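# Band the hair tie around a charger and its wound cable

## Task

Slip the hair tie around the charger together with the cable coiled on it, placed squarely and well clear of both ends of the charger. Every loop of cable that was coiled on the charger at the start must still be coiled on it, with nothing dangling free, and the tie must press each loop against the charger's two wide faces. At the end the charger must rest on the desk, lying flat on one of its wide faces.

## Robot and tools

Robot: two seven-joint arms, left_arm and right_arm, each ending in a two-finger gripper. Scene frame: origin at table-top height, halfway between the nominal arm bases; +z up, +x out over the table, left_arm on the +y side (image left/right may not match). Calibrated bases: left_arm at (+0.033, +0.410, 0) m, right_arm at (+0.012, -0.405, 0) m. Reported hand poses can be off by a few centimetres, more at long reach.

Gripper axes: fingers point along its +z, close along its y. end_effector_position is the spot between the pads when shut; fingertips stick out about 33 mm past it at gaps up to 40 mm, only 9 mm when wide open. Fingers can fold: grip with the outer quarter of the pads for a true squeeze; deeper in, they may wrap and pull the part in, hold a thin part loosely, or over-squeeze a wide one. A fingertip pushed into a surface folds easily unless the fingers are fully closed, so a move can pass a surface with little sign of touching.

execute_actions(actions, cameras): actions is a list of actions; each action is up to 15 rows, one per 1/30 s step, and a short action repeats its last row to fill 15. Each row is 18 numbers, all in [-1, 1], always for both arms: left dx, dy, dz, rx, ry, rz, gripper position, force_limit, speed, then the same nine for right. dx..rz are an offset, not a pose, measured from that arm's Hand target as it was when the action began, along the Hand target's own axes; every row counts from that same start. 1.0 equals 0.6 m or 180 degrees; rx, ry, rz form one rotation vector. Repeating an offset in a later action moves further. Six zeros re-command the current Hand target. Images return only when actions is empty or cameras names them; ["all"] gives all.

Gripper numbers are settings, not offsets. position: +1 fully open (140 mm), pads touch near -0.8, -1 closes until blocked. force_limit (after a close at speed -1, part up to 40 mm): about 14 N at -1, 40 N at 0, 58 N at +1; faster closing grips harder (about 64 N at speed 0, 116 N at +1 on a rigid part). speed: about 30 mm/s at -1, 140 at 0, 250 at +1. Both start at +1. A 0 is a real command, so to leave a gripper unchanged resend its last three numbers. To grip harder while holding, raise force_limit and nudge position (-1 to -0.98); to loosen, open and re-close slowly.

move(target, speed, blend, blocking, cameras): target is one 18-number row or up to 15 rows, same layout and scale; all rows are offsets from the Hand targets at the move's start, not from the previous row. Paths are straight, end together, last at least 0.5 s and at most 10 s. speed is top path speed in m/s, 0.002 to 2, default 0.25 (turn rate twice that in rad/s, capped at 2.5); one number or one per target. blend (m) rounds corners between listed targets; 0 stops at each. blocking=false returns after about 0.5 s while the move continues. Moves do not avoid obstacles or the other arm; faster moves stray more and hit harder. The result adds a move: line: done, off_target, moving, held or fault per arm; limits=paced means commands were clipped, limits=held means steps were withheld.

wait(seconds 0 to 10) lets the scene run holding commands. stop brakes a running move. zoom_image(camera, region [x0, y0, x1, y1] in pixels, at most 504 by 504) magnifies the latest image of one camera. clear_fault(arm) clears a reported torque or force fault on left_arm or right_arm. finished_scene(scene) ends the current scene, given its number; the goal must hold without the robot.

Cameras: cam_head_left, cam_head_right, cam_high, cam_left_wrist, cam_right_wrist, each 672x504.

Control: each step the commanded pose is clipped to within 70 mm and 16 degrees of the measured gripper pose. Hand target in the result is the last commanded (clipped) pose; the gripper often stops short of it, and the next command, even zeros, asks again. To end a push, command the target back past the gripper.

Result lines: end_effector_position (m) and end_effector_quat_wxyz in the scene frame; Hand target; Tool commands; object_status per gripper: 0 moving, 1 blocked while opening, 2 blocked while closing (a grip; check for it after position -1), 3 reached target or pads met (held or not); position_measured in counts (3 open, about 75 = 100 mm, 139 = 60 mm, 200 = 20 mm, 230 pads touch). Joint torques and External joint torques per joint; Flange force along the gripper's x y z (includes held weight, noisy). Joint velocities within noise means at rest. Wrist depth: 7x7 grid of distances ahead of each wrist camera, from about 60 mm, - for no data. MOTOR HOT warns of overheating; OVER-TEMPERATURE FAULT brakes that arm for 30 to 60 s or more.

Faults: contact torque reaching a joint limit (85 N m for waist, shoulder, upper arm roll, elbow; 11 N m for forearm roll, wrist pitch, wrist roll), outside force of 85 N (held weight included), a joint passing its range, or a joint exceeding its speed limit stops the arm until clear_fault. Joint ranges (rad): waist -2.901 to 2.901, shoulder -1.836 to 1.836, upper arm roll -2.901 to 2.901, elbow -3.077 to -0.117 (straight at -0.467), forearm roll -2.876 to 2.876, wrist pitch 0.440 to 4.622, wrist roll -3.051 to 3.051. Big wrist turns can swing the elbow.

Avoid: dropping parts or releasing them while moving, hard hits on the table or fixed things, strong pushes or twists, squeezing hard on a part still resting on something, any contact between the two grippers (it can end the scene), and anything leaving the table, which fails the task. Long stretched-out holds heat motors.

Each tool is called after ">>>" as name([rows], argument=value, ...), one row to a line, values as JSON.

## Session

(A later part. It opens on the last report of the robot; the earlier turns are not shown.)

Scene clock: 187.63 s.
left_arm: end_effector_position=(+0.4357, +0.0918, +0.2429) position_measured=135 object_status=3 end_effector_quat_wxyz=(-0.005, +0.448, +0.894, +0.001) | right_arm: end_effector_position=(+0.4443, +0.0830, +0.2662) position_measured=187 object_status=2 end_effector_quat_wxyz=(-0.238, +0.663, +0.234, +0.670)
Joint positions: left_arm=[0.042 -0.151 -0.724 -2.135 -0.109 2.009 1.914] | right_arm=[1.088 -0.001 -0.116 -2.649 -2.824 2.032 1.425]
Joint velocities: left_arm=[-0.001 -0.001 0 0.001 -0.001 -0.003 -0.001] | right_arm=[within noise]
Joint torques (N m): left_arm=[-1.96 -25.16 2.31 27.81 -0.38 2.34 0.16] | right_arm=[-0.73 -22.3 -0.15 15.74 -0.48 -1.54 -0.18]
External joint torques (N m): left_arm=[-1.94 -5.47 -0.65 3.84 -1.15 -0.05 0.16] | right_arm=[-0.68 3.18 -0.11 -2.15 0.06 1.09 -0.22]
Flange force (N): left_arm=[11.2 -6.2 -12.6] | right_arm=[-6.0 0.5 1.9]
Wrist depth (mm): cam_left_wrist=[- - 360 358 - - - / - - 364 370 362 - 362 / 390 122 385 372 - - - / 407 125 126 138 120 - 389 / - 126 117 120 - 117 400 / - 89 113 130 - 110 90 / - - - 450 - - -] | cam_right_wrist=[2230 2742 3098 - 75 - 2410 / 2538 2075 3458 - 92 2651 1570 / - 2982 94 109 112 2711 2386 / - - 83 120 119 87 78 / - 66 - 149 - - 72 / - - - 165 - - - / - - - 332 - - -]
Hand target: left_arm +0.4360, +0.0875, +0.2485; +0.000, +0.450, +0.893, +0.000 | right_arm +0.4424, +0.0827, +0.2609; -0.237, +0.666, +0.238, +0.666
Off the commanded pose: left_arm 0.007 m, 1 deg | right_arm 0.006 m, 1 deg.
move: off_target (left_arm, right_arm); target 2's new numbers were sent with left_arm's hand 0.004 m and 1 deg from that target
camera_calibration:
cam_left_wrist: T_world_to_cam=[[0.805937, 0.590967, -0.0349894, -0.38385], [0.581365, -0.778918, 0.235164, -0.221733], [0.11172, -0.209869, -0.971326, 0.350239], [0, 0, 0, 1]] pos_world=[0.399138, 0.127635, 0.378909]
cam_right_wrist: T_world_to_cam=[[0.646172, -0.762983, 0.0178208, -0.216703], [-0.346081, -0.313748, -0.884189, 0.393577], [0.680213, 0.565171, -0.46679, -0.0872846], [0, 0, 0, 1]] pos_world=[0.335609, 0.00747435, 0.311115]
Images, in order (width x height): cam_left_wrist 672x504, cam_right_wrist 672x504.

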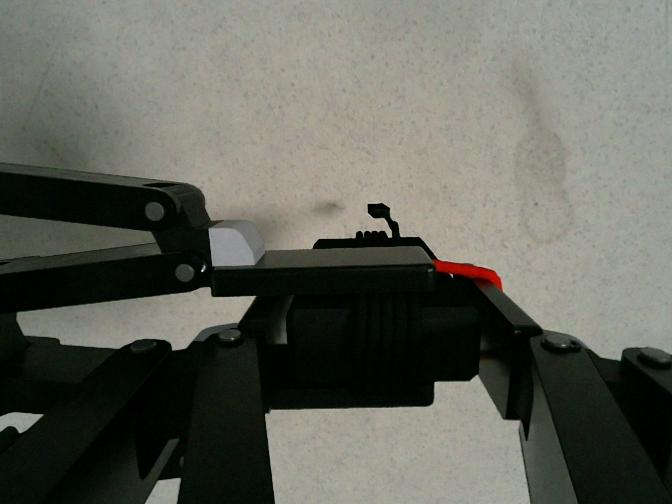

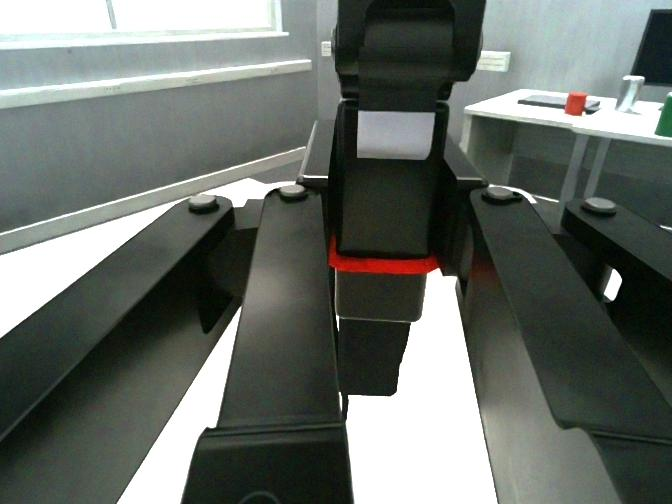

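>>> move([
  [0,0,-0.02,0,0,0,-0.04,0.2,-1,0,0,0,0,0,0,-0.98,0.1,-1],
], speed=0.03, cameras=["cam_left_wrist","cam_right_wrist"])

Scene clock: 188.63 s.
left_arm: end_effector_position=(+0.4365, +0.0949, +0.2522) position_measured=135 object_status=3 end_effector_quat_wxyz=(-0.007, +0.445, +0.895, +0.002) | right_arm: end_effector_position=(+0.4449, +0.0858, +0.2754) position_measured=187 object_status=2 end_effector_quat_wxyz=(-0.242, +0.657, +0.231, +0.676)
Joint positions: left_arm=[0.042 -0.158 -0.715 -2.116 -0.111 1.979 1.915] | right_arm=[1.09 -0.007 -0.116 -2.646 -2.825 2.022 1.425]
Joint velocities: left_arm=[0.001 0.001 0 0.001 0.001 -0.003 0] | right_arm=[within noise]
Joint torques (N m): left_arm=[-3.53 -27 1.57 30.22 -1.16 2.24 0.3] | right_arm=[-1.01 -18.99 -0.74 13.68 -0.18 -0.1 -0.2]
External joint torques (N m): left_arm=[-3.43 -7.09 -1.44 5.95 -1.94 -0.17 0.3] | right_arm=[-1.04 6.43 -0.8 -4.4 0.38 2.57 -0.23]
Flange force (N): left_arm=[11.9 -8.8 -17.9] | right_arm=[-11.3 0.9 3.9]
Wrist depth (mm): cam_left_wrist=[378 376 371 380 - - 358 / - - 396 382 379 - - / - 122 391 - - - - / - 126 126 123 120 - 398 / - - 112 120 - 117 - / - 89 113 117 - 110 90 / - - - - - - -] | cam_right_wrist=[- 2711 3059 - 76 - 1634 / - 2840 3561 95 94 2460 1704 / - 2945 106 109 112 1539 1909 / - - 83 120 119 87 78 / - 66 - 149 - - 72 / - - - 165 - - - / - - - 343 - - -]
Hand target: left_arm +0.4360, +0.0875, +0.2605; +0.000, +0.450, +0.893, +0.000 | right_arm +0.4424, +0.0827, +0.2609; -0.237, +0.666, +0.238, +0.666
Off the commanded pose: left_arm 0.011 m, 1 deg | right_arm 0.015 m, 2 deg.
move: off_target (left_arm, right_arm)
camera_calibration:
cam_left_wrist: T_world_to_cam=[[0.802405, 0.595719, -0.0355755, -0.384735], [0.586668, -0.776479, 0.230003, -0.223141], [0.109394, -0.205427, -0.972539, 0.360861], [0, 0, 0, 1]] pos_world=[0.400147, 0.13006, 0.388588]
cam_right_wrist: T_world_to_cam=[[0.647463, -0.761941, 0.0154298, -0.215047], [-0.33376, -0.301699, -0.893075, 0.398793], [0.685125, 0.573083, -0.449644, -0.0925225], [0, 0, 0, 1]] pos_world=[0.335725, 0.00948546, 0.317868]
Images, in order (width x height): cam_left_wrist 672x504, cam_right_wrist 672x504.

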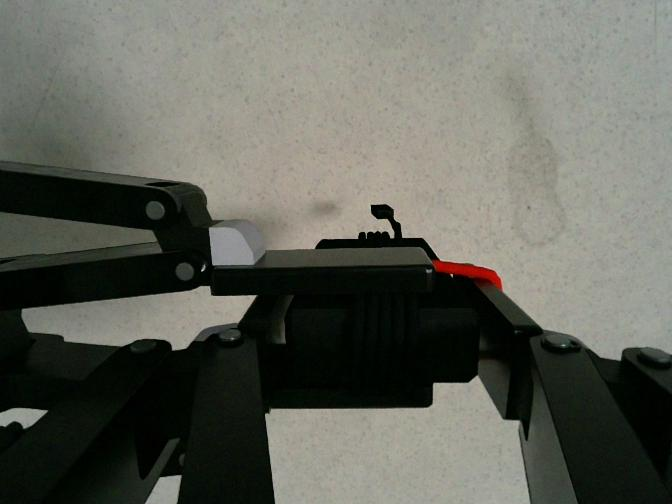

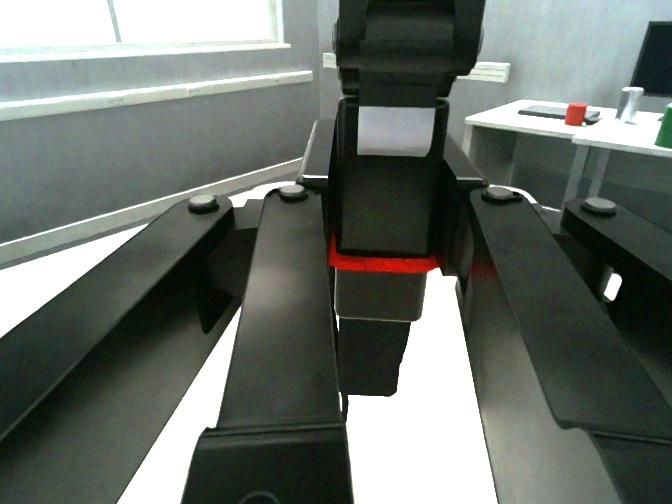

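>>> move([
  [0,0,0,0,0,0,-0.1,0.2,-1,0,0,0,0,0,0,-0.98,0.1,-1],
  [0,0,-0.012,0,0,0,-0.1,0.2,-1,0,0,0,0,0,0,-0.98,0.1,-1],
], speed=0.03, cameras=["cam_left_wrist","cam_right_wrist"])

Scene clock: 190.40 s.
left_arm: end_effector_position=(+0.4356, +0.0953, +0.2579) position_measured=141 object_status=3 end_effector_quat_wxyz=(-0.009, +0.446, +0.895, +0.002) | right_arm: end_effector_position=(+0.4453, +0.0872, +0.2804) position_measured=187 object_status=2 end_effector_quat_wxyz=(-0.244, +0.654, +0.230, +0.679)
Joint positions: left_arm=[0.039 -0.161 -0.711 -2.103 -0.113 1.959 1.918] | right_arm=[1.091 -0.01 -0.116 -2.644 -2.826 2.017 1.425]
Joint velocities: left_arm=[-0.001 0 0 0.002 -0.001 -0.004 0.001] | right_arm=[within noise]
Joint torques (N m): left_arm=[-3.51 -27.96 2.21 31.28 -1.2 2.29 0.21] | right_arm=[-1.56 -17.5 -0.98 12.36 0.06 0.71 -0.22]
External joint torques (N m): left_arm=[-3.49 -8.14 -0.93 7.07 -1.98 -0.1 0.21] | right_arm=[-1.6 7.94 -1.07 -5.9 0.63 3.41 -0.25]
Flange force (N): left_arm=[12.8 -8.9 -20.5] | right_arm=[-13.3 1.6 3.6]
Wrist depth (mm): cam_left_wrist=[- 378 - 360 370 369 348 / - 383 - - 375 - 377 / - 123 407 - - - - / - 127 128 124 121 - - / - - 119 - 118 109 421 / - 84 - 125 120 105 90 / - - - - - - -] | cam_right_wrist=[- - 3020 - 77 2681 2149 / 2362 3020 2982 94 95 2681 1767 / - - 3360 111 112 2711 1601 / - - 83 120 120 87 78 / - 66 - 148 - - 72 / - - - 164 - - - / - - - 351 - - -]
Hand target: left_arm +0.4360, +0.0875, +0.2677; +0.000, +0.450, +0.893, +0.000 | right_arm +0.4424, +0.0827, +0.2609; -0.237, +0.666, +0.238, +0.666
Off the commanded pose: left_arm 0.013 m, 1 deg | right_arm 0.020 m, 2 deg.
move: off_target (left_arm, right_arm)
camera_calibration:
cam_left_wrist: T_world_to_cam=[[0.802947, 0.594865, -0.0375784, -0.383717], [0.586604, -0.77747, 0.226793, -0.222719], [0.105695, -0.204147, -0.973218, 0.368139], [0, 0, 0, 1]] pos_world=[0.399842, 0.130257, 0.394371]
cam_right_wrist: T_world_to_cam=[[0.648057, -0.761459, 0.0142048, -0.214217], [-0.327087, -0.295122, -0.897729, 0.401512], [0.687776, 0.577133, -0.44032, -0.0954966], [0, 0, 0, 1]] pos_world=[0.335834, 0.010492, 0.321443]
Images, in order (width x height): cam_left_wrist 672x504, cam_right_wrist 672x504.

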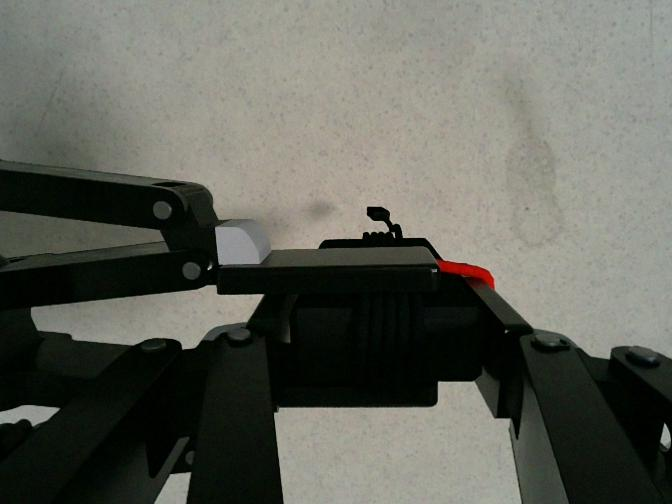

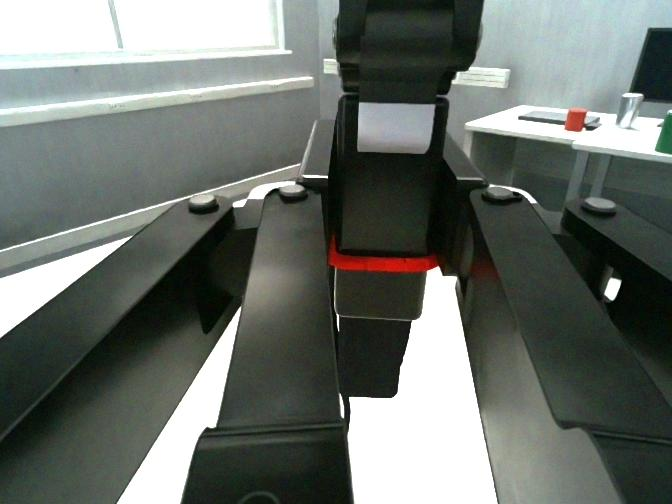

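>>> move([
  [0,0,0,0,0,0,-0.06,0.2,-1,0,0,0,0,0,0,-0.98,0.1,-1],
  [0.006,0,-0.006,0,0,0,-0.06,0.2,-1,0,0,0,0,0,0,-0.98,0.1,-1],
  [-0.006,0,-0.009,0,0,0,-0.06,0.2,-1,0,0,0,0,0,0,-0.98,0.1,-1],
  [0.006,0,-0.012,0,0,0,-0.06,0.2,-1,0,0,0,0,0,0,-0.98,0.1,-1],
  [0,0,-0.012,0,0,0,-0.06,0.2,-1,0,0,0,0,0,0,-0.98,0.1,-1],
], speed=0.04, blend=[0,0.002,0.002,0.002,0], cameras=["cam_left_wrist","cam_right_wrist"])

Scene clock: 192.23 s.
left_arm: end_effector_position=(+0.4354, +0.0943, +0.2678) position_measured=137 object_status=3 end_effector_quat_wxyz=(-0.007, +0.446, +0.895, +0.001) | right_arm: end_effector_position=(+0.4454, +0.0858, +0.2774) position_measured=187 object_status=2 end_effector_quat_wxyz=(-0.243, +0.656, +0.230, +0.677)
Joint positions: left_arm=[0.036 -0.171 -0.705 -2.087 -0.118 1.939 1.922] | right_arm=[1.09 -0.009 -0.117 -2.645 -2.826 2.02 1.425]
Joint velocities: left_arm=[0 0.002 0 0.001 0 -0.003 -0.001] | right_arm=[within noise]
Joint torques (N m): left_arm=[-3.24 -24.97 1.84 30.34 -0.58 2.57 0.15] | right_arm=[-0.55 -19.16 -0.12 14.34 -0.24 0.02 -0.24]
External joint torques (N m): left_arm=[-3.33 -5.57 -1.6 6.22 -1.37 0.19 0.15] | right_arm=[-0.53 6.28 -0.14 -3.78 0.31 2.7 -0.27]
Flange force (N): left_arm=[3.1 -6.4 -15.5] | right_arm=[-10.7 -0.8 5.2]
Wrist depth (mm): cam_left_wrist=[- - - - - 379 367 / - - - - 396 387 - / - 136 412 - - - - / 142 141 139 142 141 - - / - 444 118 133 134 115 435 / - 89 112 145 144 108 89 / - - - - - - -] | cam_right_wrist=[2485 2742 - 88 87 - 2511 / 2511 3139 - 104 103 2316 2093 / 2681 3181 - 109 111 2711 1864 / - - 83 118 118 78 78 / - 66 - 151 - - 72 / - - - 166 - - - / - - - 347 - - -]
Hand target: left_arm +0.4360, +0.0875, +0.2749; +0.000, +0.450, +0.893, +0.000 | right_arm +0.4424, +0.0827, +0.2609; -0.237, +0.666, +0.238, +0.666
Off the commanded pose: left_arm 0.010 m, 1 deg | right_arm 0.017 m, 2 deg.
move: off_target (left_arm, right_arm); blend cut to 0.0018 m at target 4
camera_calibration:
cam_left_wrist: T_world_to_cam=[[0.803626, 0.594006, -0.0366268, -0.383055], [0.585147, -0.777415, 0.230713, -0.226051], [0.108571, -0.206839, -0.972332, 0.376379], [0, 0, 0, 1]] pos_world=[0.399242, 0.129651, 0.404088]
cam_right_wrist: T_world_to_cam=[[0.647058, -0.762291, 0.0151053, -0.215159], [-0.331329, -0.298976, -0.894894, 0.399878], [0.686686, 0.574043, -0.446024, -0.0938072], [0, 0, 0, 1]] pos_world=[0.336128, 0.00938923, 0.319258]
Images, in order (width x height): cam_left_wrist 672x504, cam_right_wrist 672x504.

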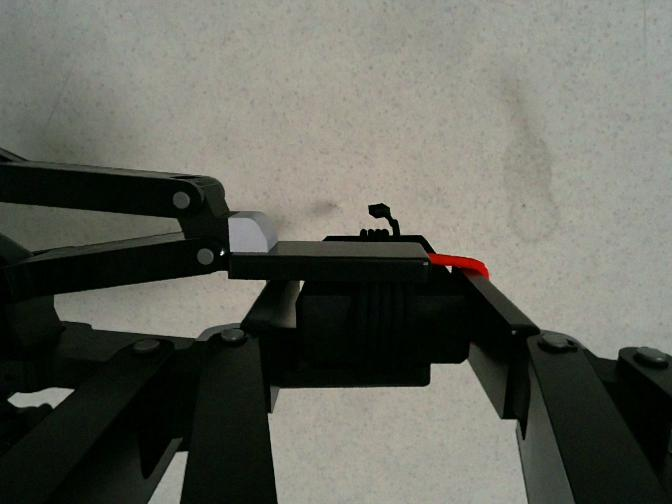

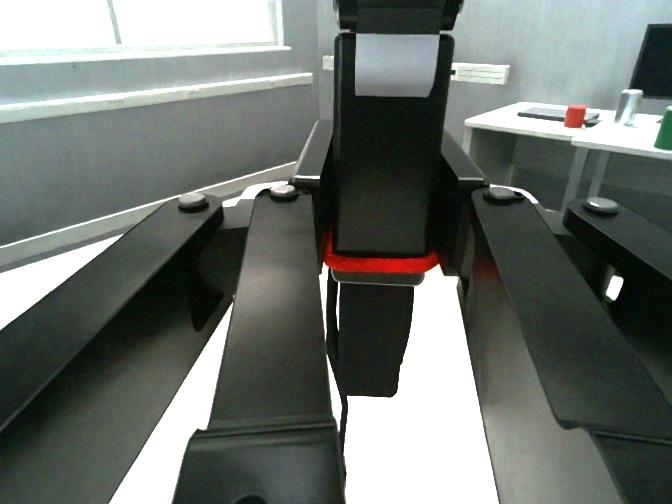

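>>> move([
  [0.005,0,-0.005,0,0,0,-0.06,0.2,-1,0,0,0,0,0,0,-0.98,0.1,-1],
  [-0.005,0,-0.009,0,0,0,-0.06,0.2,-1,0,0,0,0,0,0,-0.98,0.1,-1],
  [0,0,-0.014,0,0,0,-0.06,0.2,-1,0,0,0,0,0,0,-0.98,0.1,-1],
], speed=0.03, blend=[0.002,0.002,0], cameras=["cam_left_wrist","cam_right_wrist"])

Scene clock: 193.37 s.
left_arm: end_effector_position=(+0.4362, +0.0884, +0.2816) position_measured=136 object_status=3 end_effector_quat_wxyz=(-0.001, +0.449, +0.894, +0.000) | right_arm: end_effector_position=(+0.4434, +0.0810, +0.2594) position_measured=187 object_status=2 end_effector_quat_wxyz=(-0.236, +0.668, +0.237, +0.665)
Joint positions: left_arm=[0.034 -0.179 -0.706 -2.061 -0.123 1.919 1.923] | right_arm=[1.089 0.003 -0.119 -2.652 -2.825 2.04 1.425]
Joint velocities: left_arm=[within noise] | right_arm=[-0.001 0.001 0.001 0.001 0.002 0.005 -0.002]
Joint torques (N m): left_arm=[-0.49 -21.99 3.91 24.82 0.43 2.37 0.15] | right_arm=[0.23 -25.79 0.29 18.57 -0.59 -3.09 -0.19]
External joint torques (N m): left_arm=[-0.46 -2.75 0.43 0.56 -0.37 -0.05 0.15] | right_arm=[0.18 -0.39 0.26 0.89 -0.05 -0.51 -0.22]
Flange force (N): left_arm=[10.4 -3.0 -3.1] | right_arm=[0.0 -1.2 1.2]
Wrist depth (mm): cam_left_wrist=[400 - - - - - 382 / - - - 410 399 - 395 / - 165 167 - 418 - - / 172 170 167 166 428 - - / 176 178 129 165 159 115 - / - 89 112 - - 109 89 / - - - - - - -] | cam_right_wrist=[2410 - 2874 97 97 2840 2057 / 2130 3139 3224 104 105 2565 1623 / - - 92 109 110 1601 2410 / - - 83 131 131 78 81 / - 65 - 152 - - 70 / - - - 165 - - - / - - - 323 - - -]
Hand target: left_arm +0.4360, +0.0875, +0.2833; +0.000, +0.450, +0.893, +0.000 | right_arm +0.4424, +0.0827, +0.2609; -0.237, +0.666, +0.238, +0.666
Off the commanded pose: left_arm 0.002 m, 0 deg | right_arm 0.002 m, 0 deg.
move: done
camera_calibration:
cam_left_wrist: T_world_to_cam=[[0.807335, 0.589192, -0.0326078, -0.381995], [0.578263, -0.77893, 0.242651, -0.234571], [0.117569, -0.214756, -0.969566, 0.384483], [0, 0, 0, 1]] pos_world=[0.398839, 0.124924, 0.417244]
cam_right_wrist: T_world_to_cam=[[0.646634, -0.76253, 0.0203022, -0.218358], [-0.354518, -0.323989, -0.877125, 0.389351], [0.675412, 0.559982, -0.479833, -0.0827201], [0, 0, 0, 1]] pos_world=[0.3351, 0.00596263, 0.306251]
Images, in order (width x height): cam_left_wrist 672x504, cam_right_wrist 672x504.

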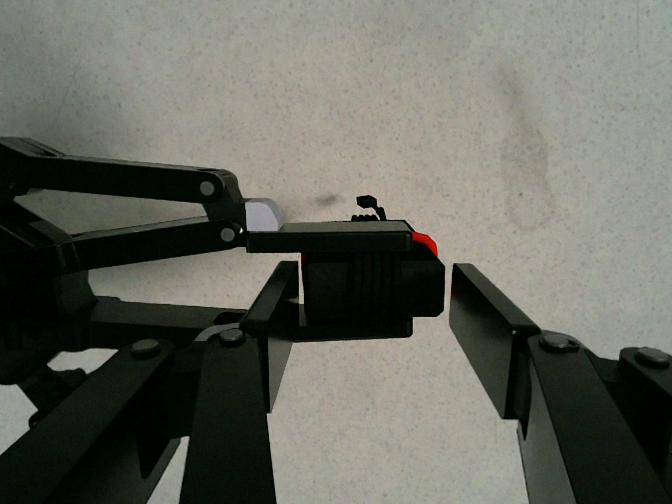

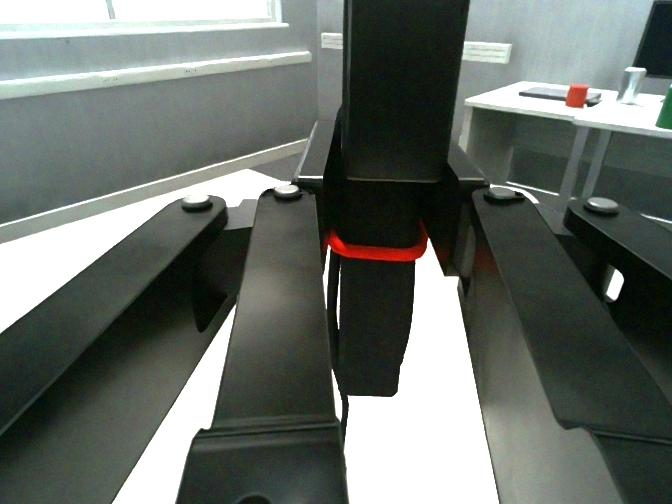

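>>> move([
  [0.004,-0.001,-0.025,0,0,0,-0.06,0.2,-1,0,0,0,0,0,0,-0.98,0.1,-1],
  [0.004,-0.001,-0.025,0,0,0,-1,-0.1,-1,0,0,0,0,0,0,-0.98,0.1,-1],
], speed=0.08)

>>> wait(seconds=1, cameras=["cam_left_wrist","cam_right_wrist","cam_high","cam_head_right"])

>>> zoom_image(camera="cam_high", region=[340, 130, 440, 260])

Scene clock: 196.40 s.
left_arm: end_effector_position=(+0.4348, +0.0895, +0.2972) position_measured=206 object_status=0 end_effector_quat_wxyz=(+0.000, +0.448, +0.894, +0.000) | right_arm: end_effector_position=(+0.4428, +0.0811, +0.2583) position_measured=187 object_status=2 end_effector_quat_wxyz=(-0.236, +0.669, +0.237, +0.664)
Joint positions: left_arm=[0.034 -0.197 -0.698 -2.036 -0.132 1.882 1.93] | right_arm=[1.089 0.004 -0.119 -2.653 -2.825 2.043 1.425]
Joint torques (N m): left_arm=[-0.46 -21.17 4.22 24.49 0.56 2.2 0.16] | right_arm=[0.19 -26.2 0.16 18.61 -0.52 -3.23 -0.2]
External joint torques (N m): left_arm=[-0.69 -2.46 0.15 0.21 -0.27 -0.22 0.16] | right_arm=[0.27 -0.77 0.25 0.91 0 -0.65 -0.23]
Flange force (N): left_arm=[9.8 -3.2 -2.1] | right_arm=[0.7 -1.3 0.1]
Wrist depth (mm): cam_left_wrist=[- - 413 413 408 400 400 / - - 437 428 421 449 410 / 180 182 184 - - - - / 184 186 187 182 450 - - / 192 197 199 122 113 105 - / 204 74 83 74 84 84 76 / - - 73 - - - 71] | cam_right_wrist=[2460 - - 116 117 - 1612 / - 2840 4869 127 125 2485 1580 / 2230 - 92 109 119 1657 2485 / - - 83 131 131 78 81 / - 65 - 151 - - 72 / - - - 165 - - - / - - - 321 - - -]
Hand target: left_arm +0.4341, +0.0891, +0.2983; +0.000, +0.450, +0.893, +0.000 | right_arm +0.4424, +0.0827, +0.2609; -0.237, +0.666, +0.238, +0.666
Off the commanded pose: left_arm 0.001 m, 0 deg | right_arm 0.003 m, 0 deg.
move: done

Scene clock: 197.40 s.
left_arm: end_effector_position=(+0.4348, +0.0895, +0.2972) position_measured=206 object_status=2 end_effector_quat_wxyz=(+0.000, +0.448, +0.894, +0.000) | right_arm: end_effector_position=(+0.4428, +0.0811, +0.2583) position_measured=187 object_status=2 end_effector_quat_wxyz=(-0.236, +0.669, +0.237, +0.664)
Joint positions: left_arm=[0.034 -0.197 -0.698 -2.036 -0.132 1.882 1.93] | right_arm=[1.089 0.004 -0.119 -2.653 -2.825 2.043 1.425]
Joint torques (N m): left_arm=[-0.49 -21.12 4.18 24.47 0.54 2.2 0.2] | right_arm=[0.11 -26.23 0.08 18.54 -0.49 -3.23 -0.15]
External joint torques (N m): left_arm=[-0.42 -2.26 0.41 0.1 -0.26 -0.23 0.2] | right_arm=[0.16 -0.74 0.14 0.77 0.03 -0.64 -0.18]
Flange force (N): left_arm=[9.8 -2.6 -1.9] | right_arm=[0.6 -1.0 -0.2]
Wrist depth (mm): cam_left_wrist=[- - 408 - - - - / - - 431 418 - - - / 181 180 185 - - - - / 184 190 186 183 - - - / 192 196 193 122 113 458 - / 204 74 83 74 84 84 76 / - - 73 - - - 71] | cam_right_wrist=[2316 2909 3020 116 116 - 2434 / 3098 2909 - 127 125 2251 1549 / - 3268 92 109 119 1657 2251 / - - 83 131 131 77 81 / - 65 - 152 - - 72 / - - - 165 - - - / - - - 321 - - -]
Hand target: left_arm +0.4341, +0.0891, +0.2983; +0.000, +0.450, +0.893, +0.000 | right_arm +0.4424, +0.0827, +0.2609; -0.237, +0.666, +0.238, +0.666
Tool commands: left_gripper/position=-1.0 left_gripper/force_limit=-0.1 left_gripper/speed=-1.0 right_gripper/position=-0.98 right_gripper/force_limit=+0.1 right_gripper/speed=-1.0
Off the commanded pose: left_arm 0.001 m, 0 deg | right_arm 0.003 m, 0 deg.
wait: 1.00 s; at rest by 0.17 s
camera_calibration:
cam_left_wrist: T_world_to_cam=[[0.807137, 0.58949, -0.0321084, -0.381119], [0.57821, -0.778371, 0.244563, -0.237138], [0.119175, -0.215962, -0.969102, 0.399334], [0, 0, 0, 1]] pos_world=[0.39714, 0.126325, 0.432753]
cam_right_wrist: T_world_to_cam=[[0.647305, -0.761954, 0.0205493, -0.218313], [-0.355998, -0.326051, -0.87576, 0.388636], [0.673989, 0.559569, -0.482309, -0.0816493], [0, 0, 0, 1]] pos_world=[0.3347, 0.00605932, 0.305458]
Images, in order (width x height): cam_head_right 672x504, cam_high 672x504, cam_left_wrist 672x504, cam_right_wrist 672x504.

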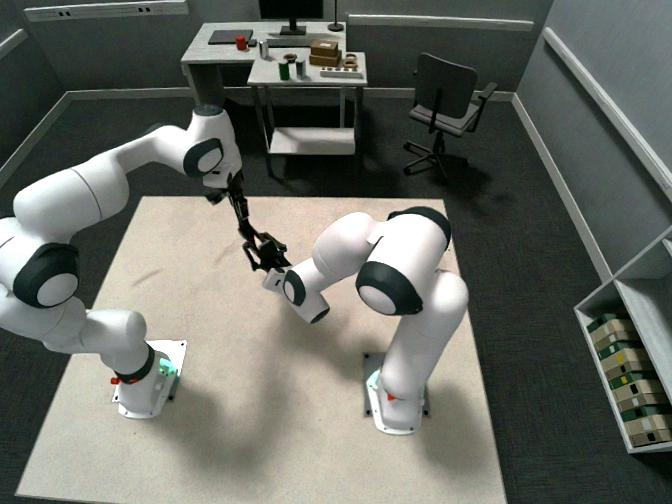

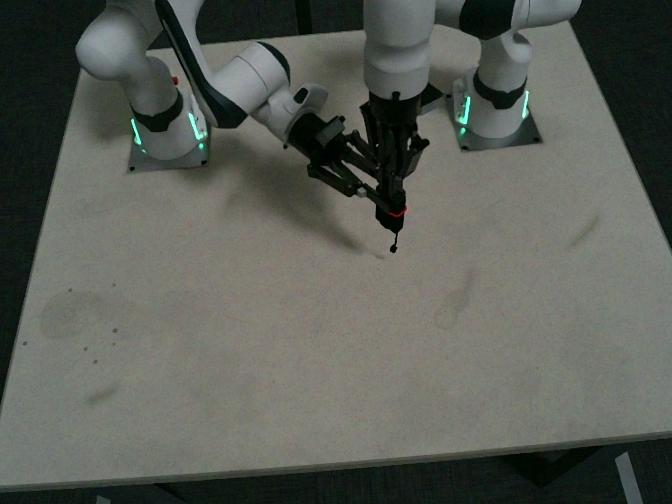

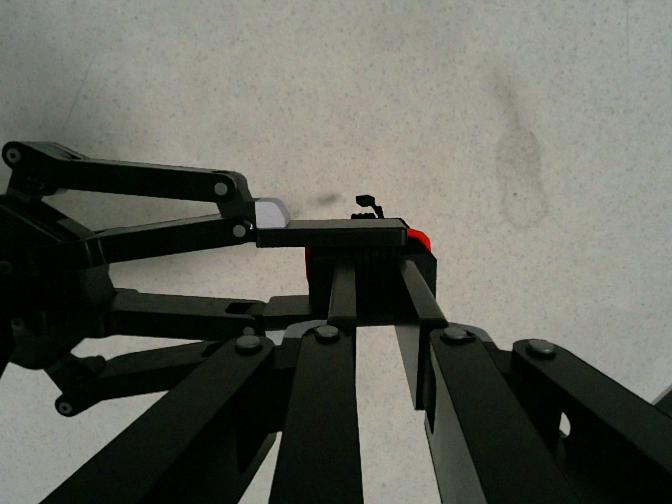

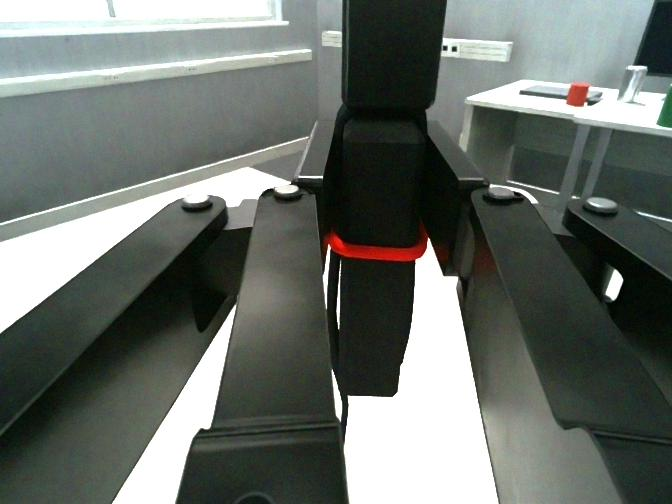

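Scaled by 3.877 from the camera's 672x504 image, which has a finer 960x720 frame.

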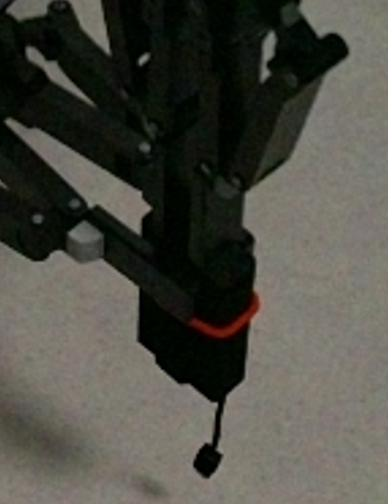

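>>> move([
  [0,0,0,0,0,0,0.0,0.2,-1,0,0,0,0,0,0,-0.98,0.1,-1],
], speed=0.08)

>>> wait(seconds=1, cameras=["cam_left_wrist"])

>>> zoom_image(camera="cam_left_wrist", region=[270, 180, 480, 360])

Scene clock: 199.53 s.
left_arm: end_effector_position=(+0.4348, +0.0896, +0.2972) position_measured=129 object_status=0 end_effector_quat_wxyz=(+0.000, +0.448, +0.894, +0.000) | right_arm: end_effector_position=(+0.4428, +0.0811, +0.2583) position_measured=187 object_status=2 end_effector_quat_wxyz=(-0.236, +0.669, +0.237, +0.664)
Joint positions: left_arm=[0.034 -0.197 -0.698 -2.036 -0.132 1.881 1.93] | right_arm=[1.089 0.004 -0.119 -2.653 -2.825 2.043 1.425]
Joint torques (N m): left_arm=[-0.46 -21.17 4.17 24.54 0.55 2.22 0.19] | right_arm=[0.18 -26.19 0.13 18.56 -0.51 -3.25 -0.16]
External joint torques (N m): left_arm=[-0.48 -2.28 0.3 0.15 -0.26 -0.21 0.19] | right_arm=[0.21 -0.75 0.18 0.83 0.02 -0.66 -0.2]
Flange force (N): left_arm=[9.6 -2.8 -1.9] | right_arm=[0.6 -1.1 0.0]
Wrist depth (mm): cam_left_wrist=[428 - - - 417 - - / 440 - 435 - - - 413 / 190 182 184 - - - - / 184 187 185 182 - 452 451 / 192 195 122 195 170 113 - / - 89 - 490 - 107 89 / - - - - - - -] | cam_right_wrist=[2460 - - 94 93 - 2362 / 2169 2874 - 101 129 2511 1570 / 2593 2982 92 109 119 1692 2565 / - - 83 131 131 78 81 / - 65 - 152 - - 72 / - - - 165 - - - / - - - 321 - - -]
Hand target: left_arm +0.4341, +0.0891, +0.2983; +0.000, +0.450, +0.893, +0.000 | right_arm +0.4424, +0.0827, +0.2609; -0.237, +0.666, +0.238, +0.666
Off the commanded pose: left_arm 0.001 m, 0 deg | right_arm 0.003 m, 0 deg.
move: done

Scene clock: 200.53 s.
left_arm: end_effector_position=(+0.4348, +0.0896, +0.2972) position_measured=129 object_status=3 end_effector_quat_wxyz=(+0.000, +0.448, +0.894, +0.000) | right_arm: end_effector_position=(+0.4428, +0.0811, +0.2583) position_measured=187 object_status=2 end_effector_quat_wxyz=(-0.236, +0.669, +0.237, +0.664)
Joint positions: left_arm=[0.034 -0.197 -0.698 -2.036 -0.132 1.881 1.93] | right_arm=[1.089 0.004 -0.119 -2.653 -2.825 2.043 1.425]
Joint torques (N m): left_arm=[-0.44 -21.16 4.18 24.51 0.56 2.23 0.21] | right_arm=[0.13 -26.23 0.12 18.63 -0.52 -3.24 -0.24]
External joint torques (N m): left_arm=[-0.5 -2.31 0.27 0.13 -0.26 -0.21 0.21] | right_arm=[0.16 -0.78 0.16 0.91 0.01 -0.65 -0.27]
Flange force (N): left_arm=[9.7 -2.8 -1.9] | right_arm=[0.8 -1.1 0.2]
Wrist depth (mm): cam_left_wrist=[- - 387 408 - - 383 / - 424 - - - - - / 180 179 186 - - - - / 184 186 185 184 - - 451 / 192 195 122 190 168 113 - / - 89 - - - 107 90 / - - - - - - -] | cam_right_wrist=[- 2982 3098 94 93 - 2005 / 2511 2774 3408 101 129 2294 1549 / 2362 3181 96 109 119 2511 2511 / - - 83 131 131 78 81 / - 65 - 152 - - 72 / - - - 165 - - - / - - - 322 - - -]
Hand target: left_arm +0.4341, +0.0891, +0.2983; +0.000, +0.450, +0.893, +0.000 | right_arm +0.4424, +0.0827, +0.2609; -0.237, +0.666, +0.238, +0.666
Tool commands: left_gripper/position=+0.0 left_gripper/force_limit=+0.2 left_gripper/speed=-1.0 right_gripper/position=-0.98 right_gripper/force_limit=+0.1 right_gripper/speed=-1.0
Off the commanded pose: left_arm 0.001 m, 0 deg | right_arm 0.003 m, 0 deg.
wait: 1.00 s; at rest by 0.17 s
camera_calibration:
cam_left_wrist: T_world_to_cam=[[0.807137, 0.589489, -0.0321273, -0.381111], [0.578232, -0.778404, 0.244409, -0.237076], [0.119068, -0.215849, -0.96914, 0.399378], [0, 0, 0, 1]] pos_world=[0.39714, 0.126325, 0.432752]
Images, in order (width x height): cam_left_wrist 672x504.

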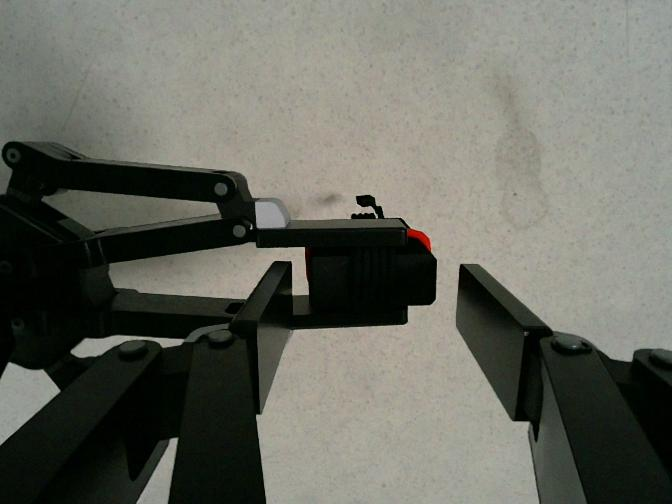

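Scaled by 2.400 from the camera's 672x504 image, which has a finer 960x720 frame.

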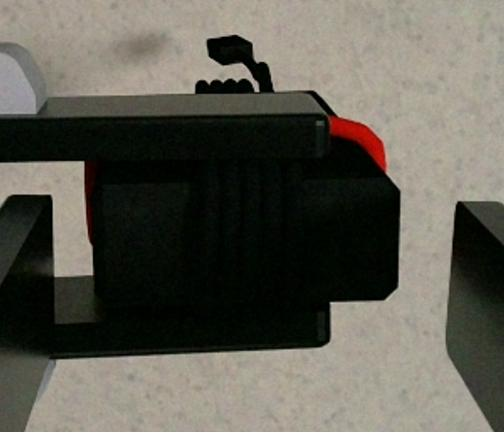

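>>> move([
  [0.004,0,0,0,0,0,0,0.2,-1,0,0,0,0,0,0,-0.98,0.1,-1],
  [0.004,0,0.041,0,0,0,0,0.2,-1,0,0,0,0,0,0,-0.98,0.1,-1],
], speed=0.05, cameras=["cam_left_wrist","cam_right_wrist"])

>>> zoom_image(camera="cam_left_wrist", region=[240, 180, 520, 420])

Scene clock: 202.73 s.
left_arm: end_effector_position=(+0.4305, +0.0907, +0.2760) position_measured=129 object_status=3 end_effector_quat_wxyz=(-0.001, +0.450, +0.893, +0.000) | right_arm: end_effector_position=(+0.4413, +0.0785, +0.2494) position_measured=187 object_status=2 end_effector_quat_wxyz=(-0.232, +0.674, +0.240, +0.658)
Joint positions: left_arm=[0.032 -0.199 -0.705 -2.09 -0.137 1.932 1.934] | right_arm=[1.088 0.009 -0.119 -2.657 -2.824 2.051 1.425]
Joint velocities: left_arm=[0.001 0.001 -0.003 -0.001 0.001 0.003 -0.001] | right_arm=[within noise]
Joint torques (N m): left_arm=[0.82 -18.1 4.56 22.35 1.34 3.29 0.08] | right_arm=[1.32 -29.58 1.55 20.67 -0.95 -4.52 -0.24]
External joint torques (N m): left_arm=[0.82 0.58 0.69 -1.89 0.55 0.87 0.08] | right_arm=[1.4 -4.17 1.66 3.16 -0.44 -1.98 -0.27]
Flange force (N): left_arm=[3.4 1.0 6.3] | right_arm=[6.7 -3.2 -2.8]
Wrist depth (mm): cam_left_wrist=[- - - 394 371 - - / 410 429 410 405 405 - - / 169 170 422 - 411 - 415 / 175 173 174 173 - - 412 / 180 182 122 178 169 113 - / - 89 112 - - 107 90 / - - - - - - -] | cam_right_wrist=[2386 2386 3098 93 93 2774 2386 / 2460 - 3139 101 103 2711 1657 / 2410 721 94 107 110 2774 2593 / - - 83 131 132 87 78 / - 66 - 152 - - 71 / - - - 162 - - - / - - - - - - -]
Hand target: left_arm +0.4327, +0.0910, +0.2737; +0.000, +0.450, +0.893, +0.000 | right_arm +0.4424, +0.0827, +0.2609; -0.237, +0.666, +0.238, +0.666
Off the commanded pose: left_arm 0.003 m, 0 deg | right_arm 0.012 m, 1 deg.
move: off_target (right_arm)
camera_calibration:
cam_left_wrist: T_world_to_cam=[[0.809357, 0.586376, -0.0332166, -0.379379], [0.575741, -0.780962, 0.242117, -0.226644], [0.116031, -0.215083, -0.969678, 0.381022], [0, 0, 0, 1]] pos_world=[0.393331, 0.12741, 0.411741]
cam_right_wrist: T_world_to_cam=[[0.647308, -0.761877, 0.0231565, -0.219763], [-0.366848, -0.338025, -0.866696, 0.382959], [0.668143, 0.552524, -0.4983, -0.0762492], [0, 0, 0, 1]] pos_world=[0.333688, 0.00414714, 0.299003]
Images, in order (width x height): cam_left_wrist 672x504, cam_right_wrist 672x504.

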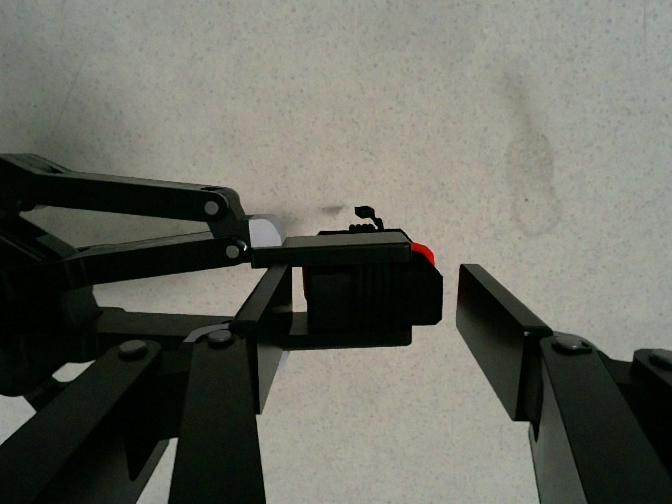

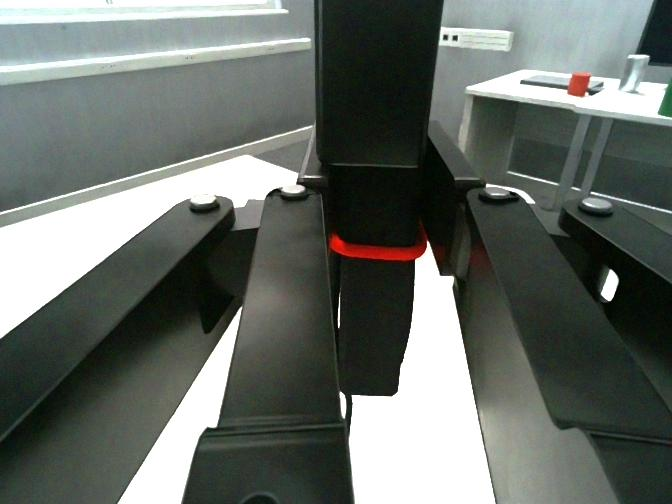

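Scaled by 1.800 from the camera's 672x504 image, which has a finer 960x720 frame.

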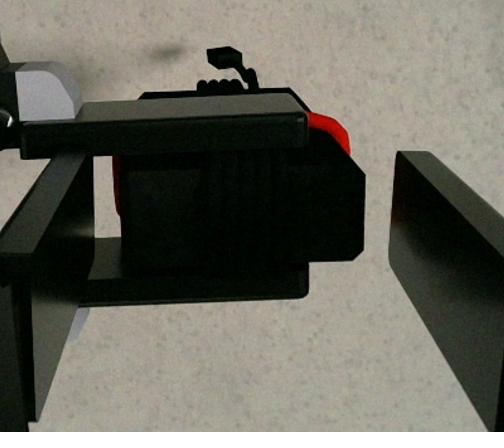

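>>> move([
  [0,0,-0.022,0,0,0,0,0.2,-1,0,0,0,0,0,0,-0.98,0.1,-1],
], speed=0.05, cameras=["cam_left_wrist","cam_right_wrist"])

>>> zoom_image(camera="cam_right_wrist", region=[250, 0, 530, 280])

>>> zoom_image(camera="cam_left_wrist", region=[240, 180, 520, 420])

Scene clock: 203.90 s.
left_arm: end_effector_position=(+0.4330, +0.0907, +0.2859) position_measured=129 object_status=3 end_effector_quat_wxyz=(+0.000, +0.449, +0.894, +0.000) | right_arm: end_effector_position=(+0.4416, +0.0795, +0.2520) position_measured=187 object_status=2 end_effector_quat_wxyz=(-0.233, +0.673, +0.239, +0.660)
Joint positions: left_arm=[0.032 -0.201 -0.699 -2.068 -0.137 1.911 1.934] | right_arm=[1.089 0.008 -0.119 -2.656 -2.824 2.048 1.425]
Joint velocities: left_arm=[0 0.001 0 0.001 0 -0.003 0.001] | right_arm=[within noise]
Joint torques (N m): left_arm=[-0.38 -20.88 4.48 24.54 0.84 2.15 0.15] | right_arm=[0.16 -27.2 0.04 19.1 -0.51 -3.8 -0.24]
External joint torques (N m): left_arm=[-0.32 -2.08 0.64 0.21 0.04 -0.29 0.15] | right_arm=[0.15 -1.83 0.06 1.58 0.01 -1.25 -0.27]
Flange force (N): left_arm=[8.3 -1.9 -2.5] | right_arm=[2.3 -1.0 -0.8]
Wrist depth (mm): cam_left_wrist=[- 398 392 - - - 382 / - 421 - 421 - 420 418 / 191 176 178 - 407 426 - / 182 183 181 179 180 435 - / 188 190 122 182 168 113 - / - 89 - - - 107 90 / - - - - - - -] | cam_right_wrist=[- 2651 - 94 94 - 2362 / 2538 - - 102 106 2651 1657 / 2485 2774 787 109 120 2840 2511 / - - 83 131 132 87 78 / - 66 - 152 - - 71 / - - - 165 - - - / - - - - - - -]
Hand target: left_arm +0.4327, +0.0910, +0.2869; +0.000, +0.450, +0.893, +0.000 | right_arm +0.4424, +0.0827, +0.2609; -0.237, +0.666, +0.238, +0.666
Off the commanded pose: left_arm 0.001 m, 0 deg | right_arm 0.010 m, 1 deg.
move: off_target (right_arm)
camera_calibration:
cam_left_wrist: T_world_to_cam=[[0.807627, 0.588774, -0.0329224, -0.380554], [0.577571, -0.778527, 0.245576, -0.232455], [0.118958, -0.217349, -0.968818, 0.388926], [0, 0, 0, 1]] pos_world=[0.395339, 0.127621, 0.421356]
cam_right_wrist: T_world_to_cam=[[0.647422, -0.761801, 0.0224334, -0.219224], [-0.363249, -0.334319, -0.869644, 0.384573], [0.669996, 0.554878, -0.493169, -0.0780085], [0, 0, 0, 1]] pos_world=[0.333892, 0.00485064, 0.300889]
Images, in order (width x height): cam_left_wrist 672x504, cam_right_wrist 672x504.

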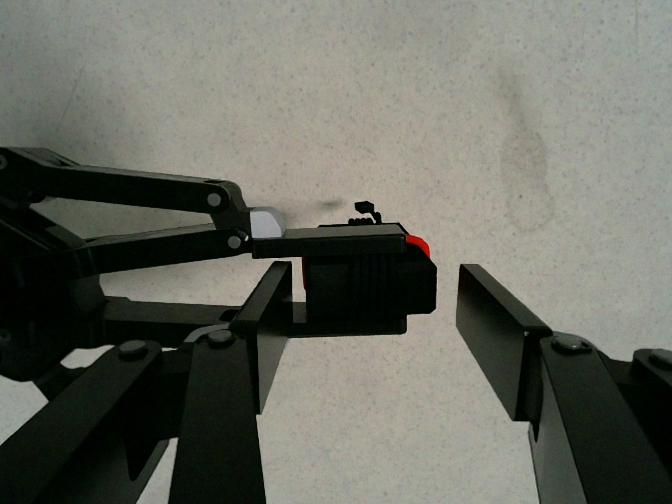

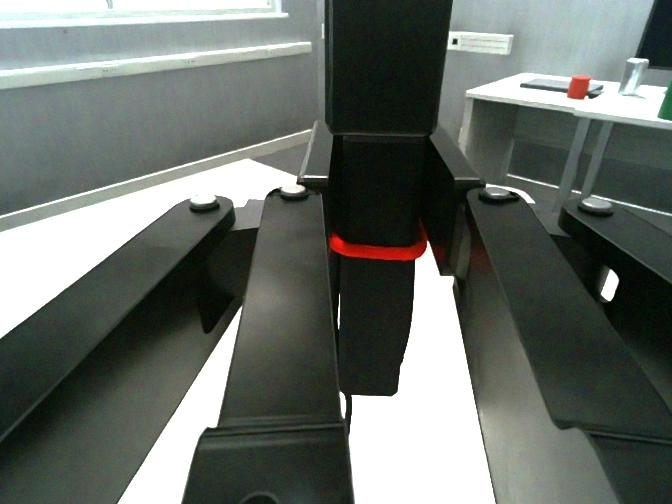

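Scaled by 1.800 from the camera's 672x504 image, which has a finer 960x720 frame.

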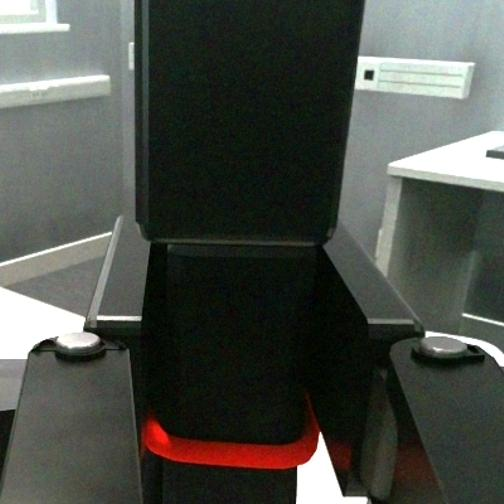

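Scaled by 1.800 from the camera's 672x504 image, which has a finer 960x720 frame.

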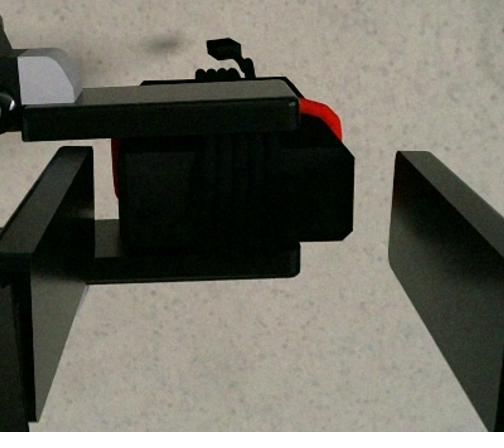

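>>> move([
  [-0.0065,0,0,0,0,0,0,0.2,-1,0,0,0,0,0,0,-0.98,0.1,-1],
], speed=0.04, cameras=["cam_left_wrist","cam_right_wrist"])

>>> zoom_image(camera="cam_right_wrist", region=[250, 0, 530, 280])

>>> zoom_image(camera="cam_left_wrist", region=[240, 180, 520, 420])

Scene clock: 206.13 s.
left_arm: end_effector_position=(+0.4350, +0.0873, +0.2870) position_measured=129 object_status=3 end_effector_quat_wxyz=(+0.001, +0.451, +0.892, -0.001) | right_arm: end_effector_position=(+0.4416, +0.0795, +0.2520) position_measured=187 object_status=2 end_effector_quat_wxyz=(-0.233, +0.673, +0.239, +0.660)
Joint positions: left_arm=[0.032 -0.189 -0.703 -2.056 -0.132 1.911 1.933] | right_arm=[1.089 0.008 -0.119 -2.656 -2.824 2.048 1.425]
Joint velocities: left_arm=[0.001 0.001 -0.001 0.002 0.003 0 -0.005] | right_arm=[within noise]
Joint torques (N m): left_arm=[-0.32 -20.15 3.44 24.11 1.17 2.21 -0.17] | right_arm=[0.12 -27.19 0.18 19.03 -0.49 -3.8 -0.2]
External joint torques (N m): left_arm=[-0.38 -1.21 -0.32 -0.15 0.37 -0.21 -0.17] | right_arm=[0.12 -1.74 0.21 1.46 0.03 -1.25 -0.23]
Flange force (N): left_arm=[3.3 -2.0 -0.6] | right_arm=[2.0 -1.1 -1.0]
Wrist depth (mm): cam_left_wrist=[- - - - 396 394 392 / - 437 408 431 410 - - / - 181 182 428 - - - / 185 181 179 178 - - - / 188 190 122 184 171 113 - / - 89 - - 484 107 90 / - - - - - - -] | cam_right_wrist=[2272 2593 - 94 93 2149 2316 / - - 4338 101 119 2651 1645 / 2538 3059 795 109 120 2511 2681 / - - 83 131 131 87 78 / - 66 - 152 - - 71 / - - - 165 - - - / - - - 314 - - -]
Hand target: left_arm +0.4350, +0.0879, +0.2869; +0.000, +0.450, +0.893, +0.000 | right_arm +0.4424, +0.0827, +0.2609; -0.237, +0.666, +0.238, +0.666
Off the commanded pose: left_arm 0.001 m, 0 deg | right_arm 0.010 m, 1 deg.
move: off_target (right_arm)
camera_calibration:
cam_left_wrist: T_world_to_cam=[[0.810827, 0.58431, -0.0337922, -0.380971], [0.573186, -0.78106, 0.247795, -0.235068], [0.118396, -0.220288, -0.968223, 0.389464], [0, 0, 0, 1]] pos_world=[0.397528, 0.124798, 0.422463]
cam_right_wrist: T_world_to_cam=[[0.647447, -0.761779, 0.0224899, -0.219108], [-0.363206, -0.334368, -0.869643, 0.384556], [0.669996, 0.554879, -0.493169, -0.0779972], [0, 0, 0, 1]] pos_world=[0.333792, 0.00495055, 0.300889]
Images, in order (width x height): cam_left_wrist 672x504, cam_right_wrist 672x504.

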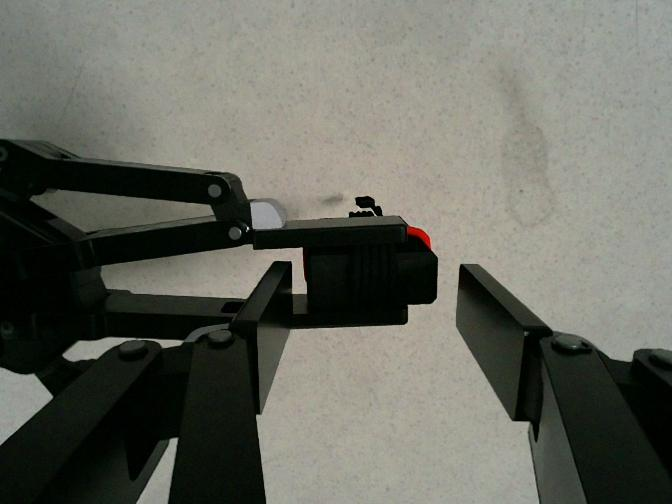

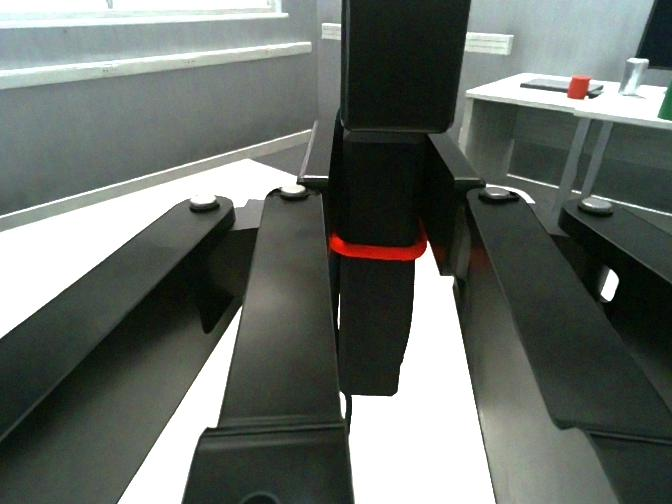

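Scaled by 1.800 from the camera's 672x504 image, which has a finer 960x720 frame.

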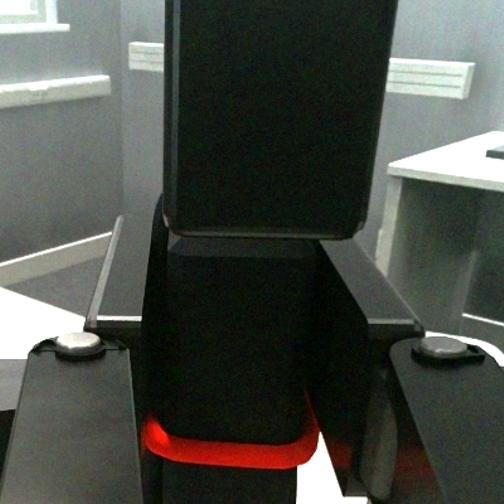

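Scaled by 1.800 from the camera's 672x504 image, which has a finer 960x720 frame.

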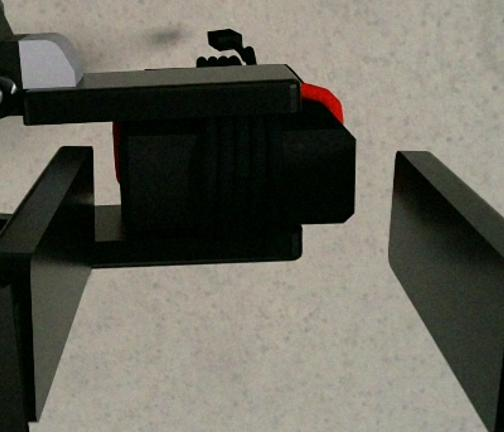

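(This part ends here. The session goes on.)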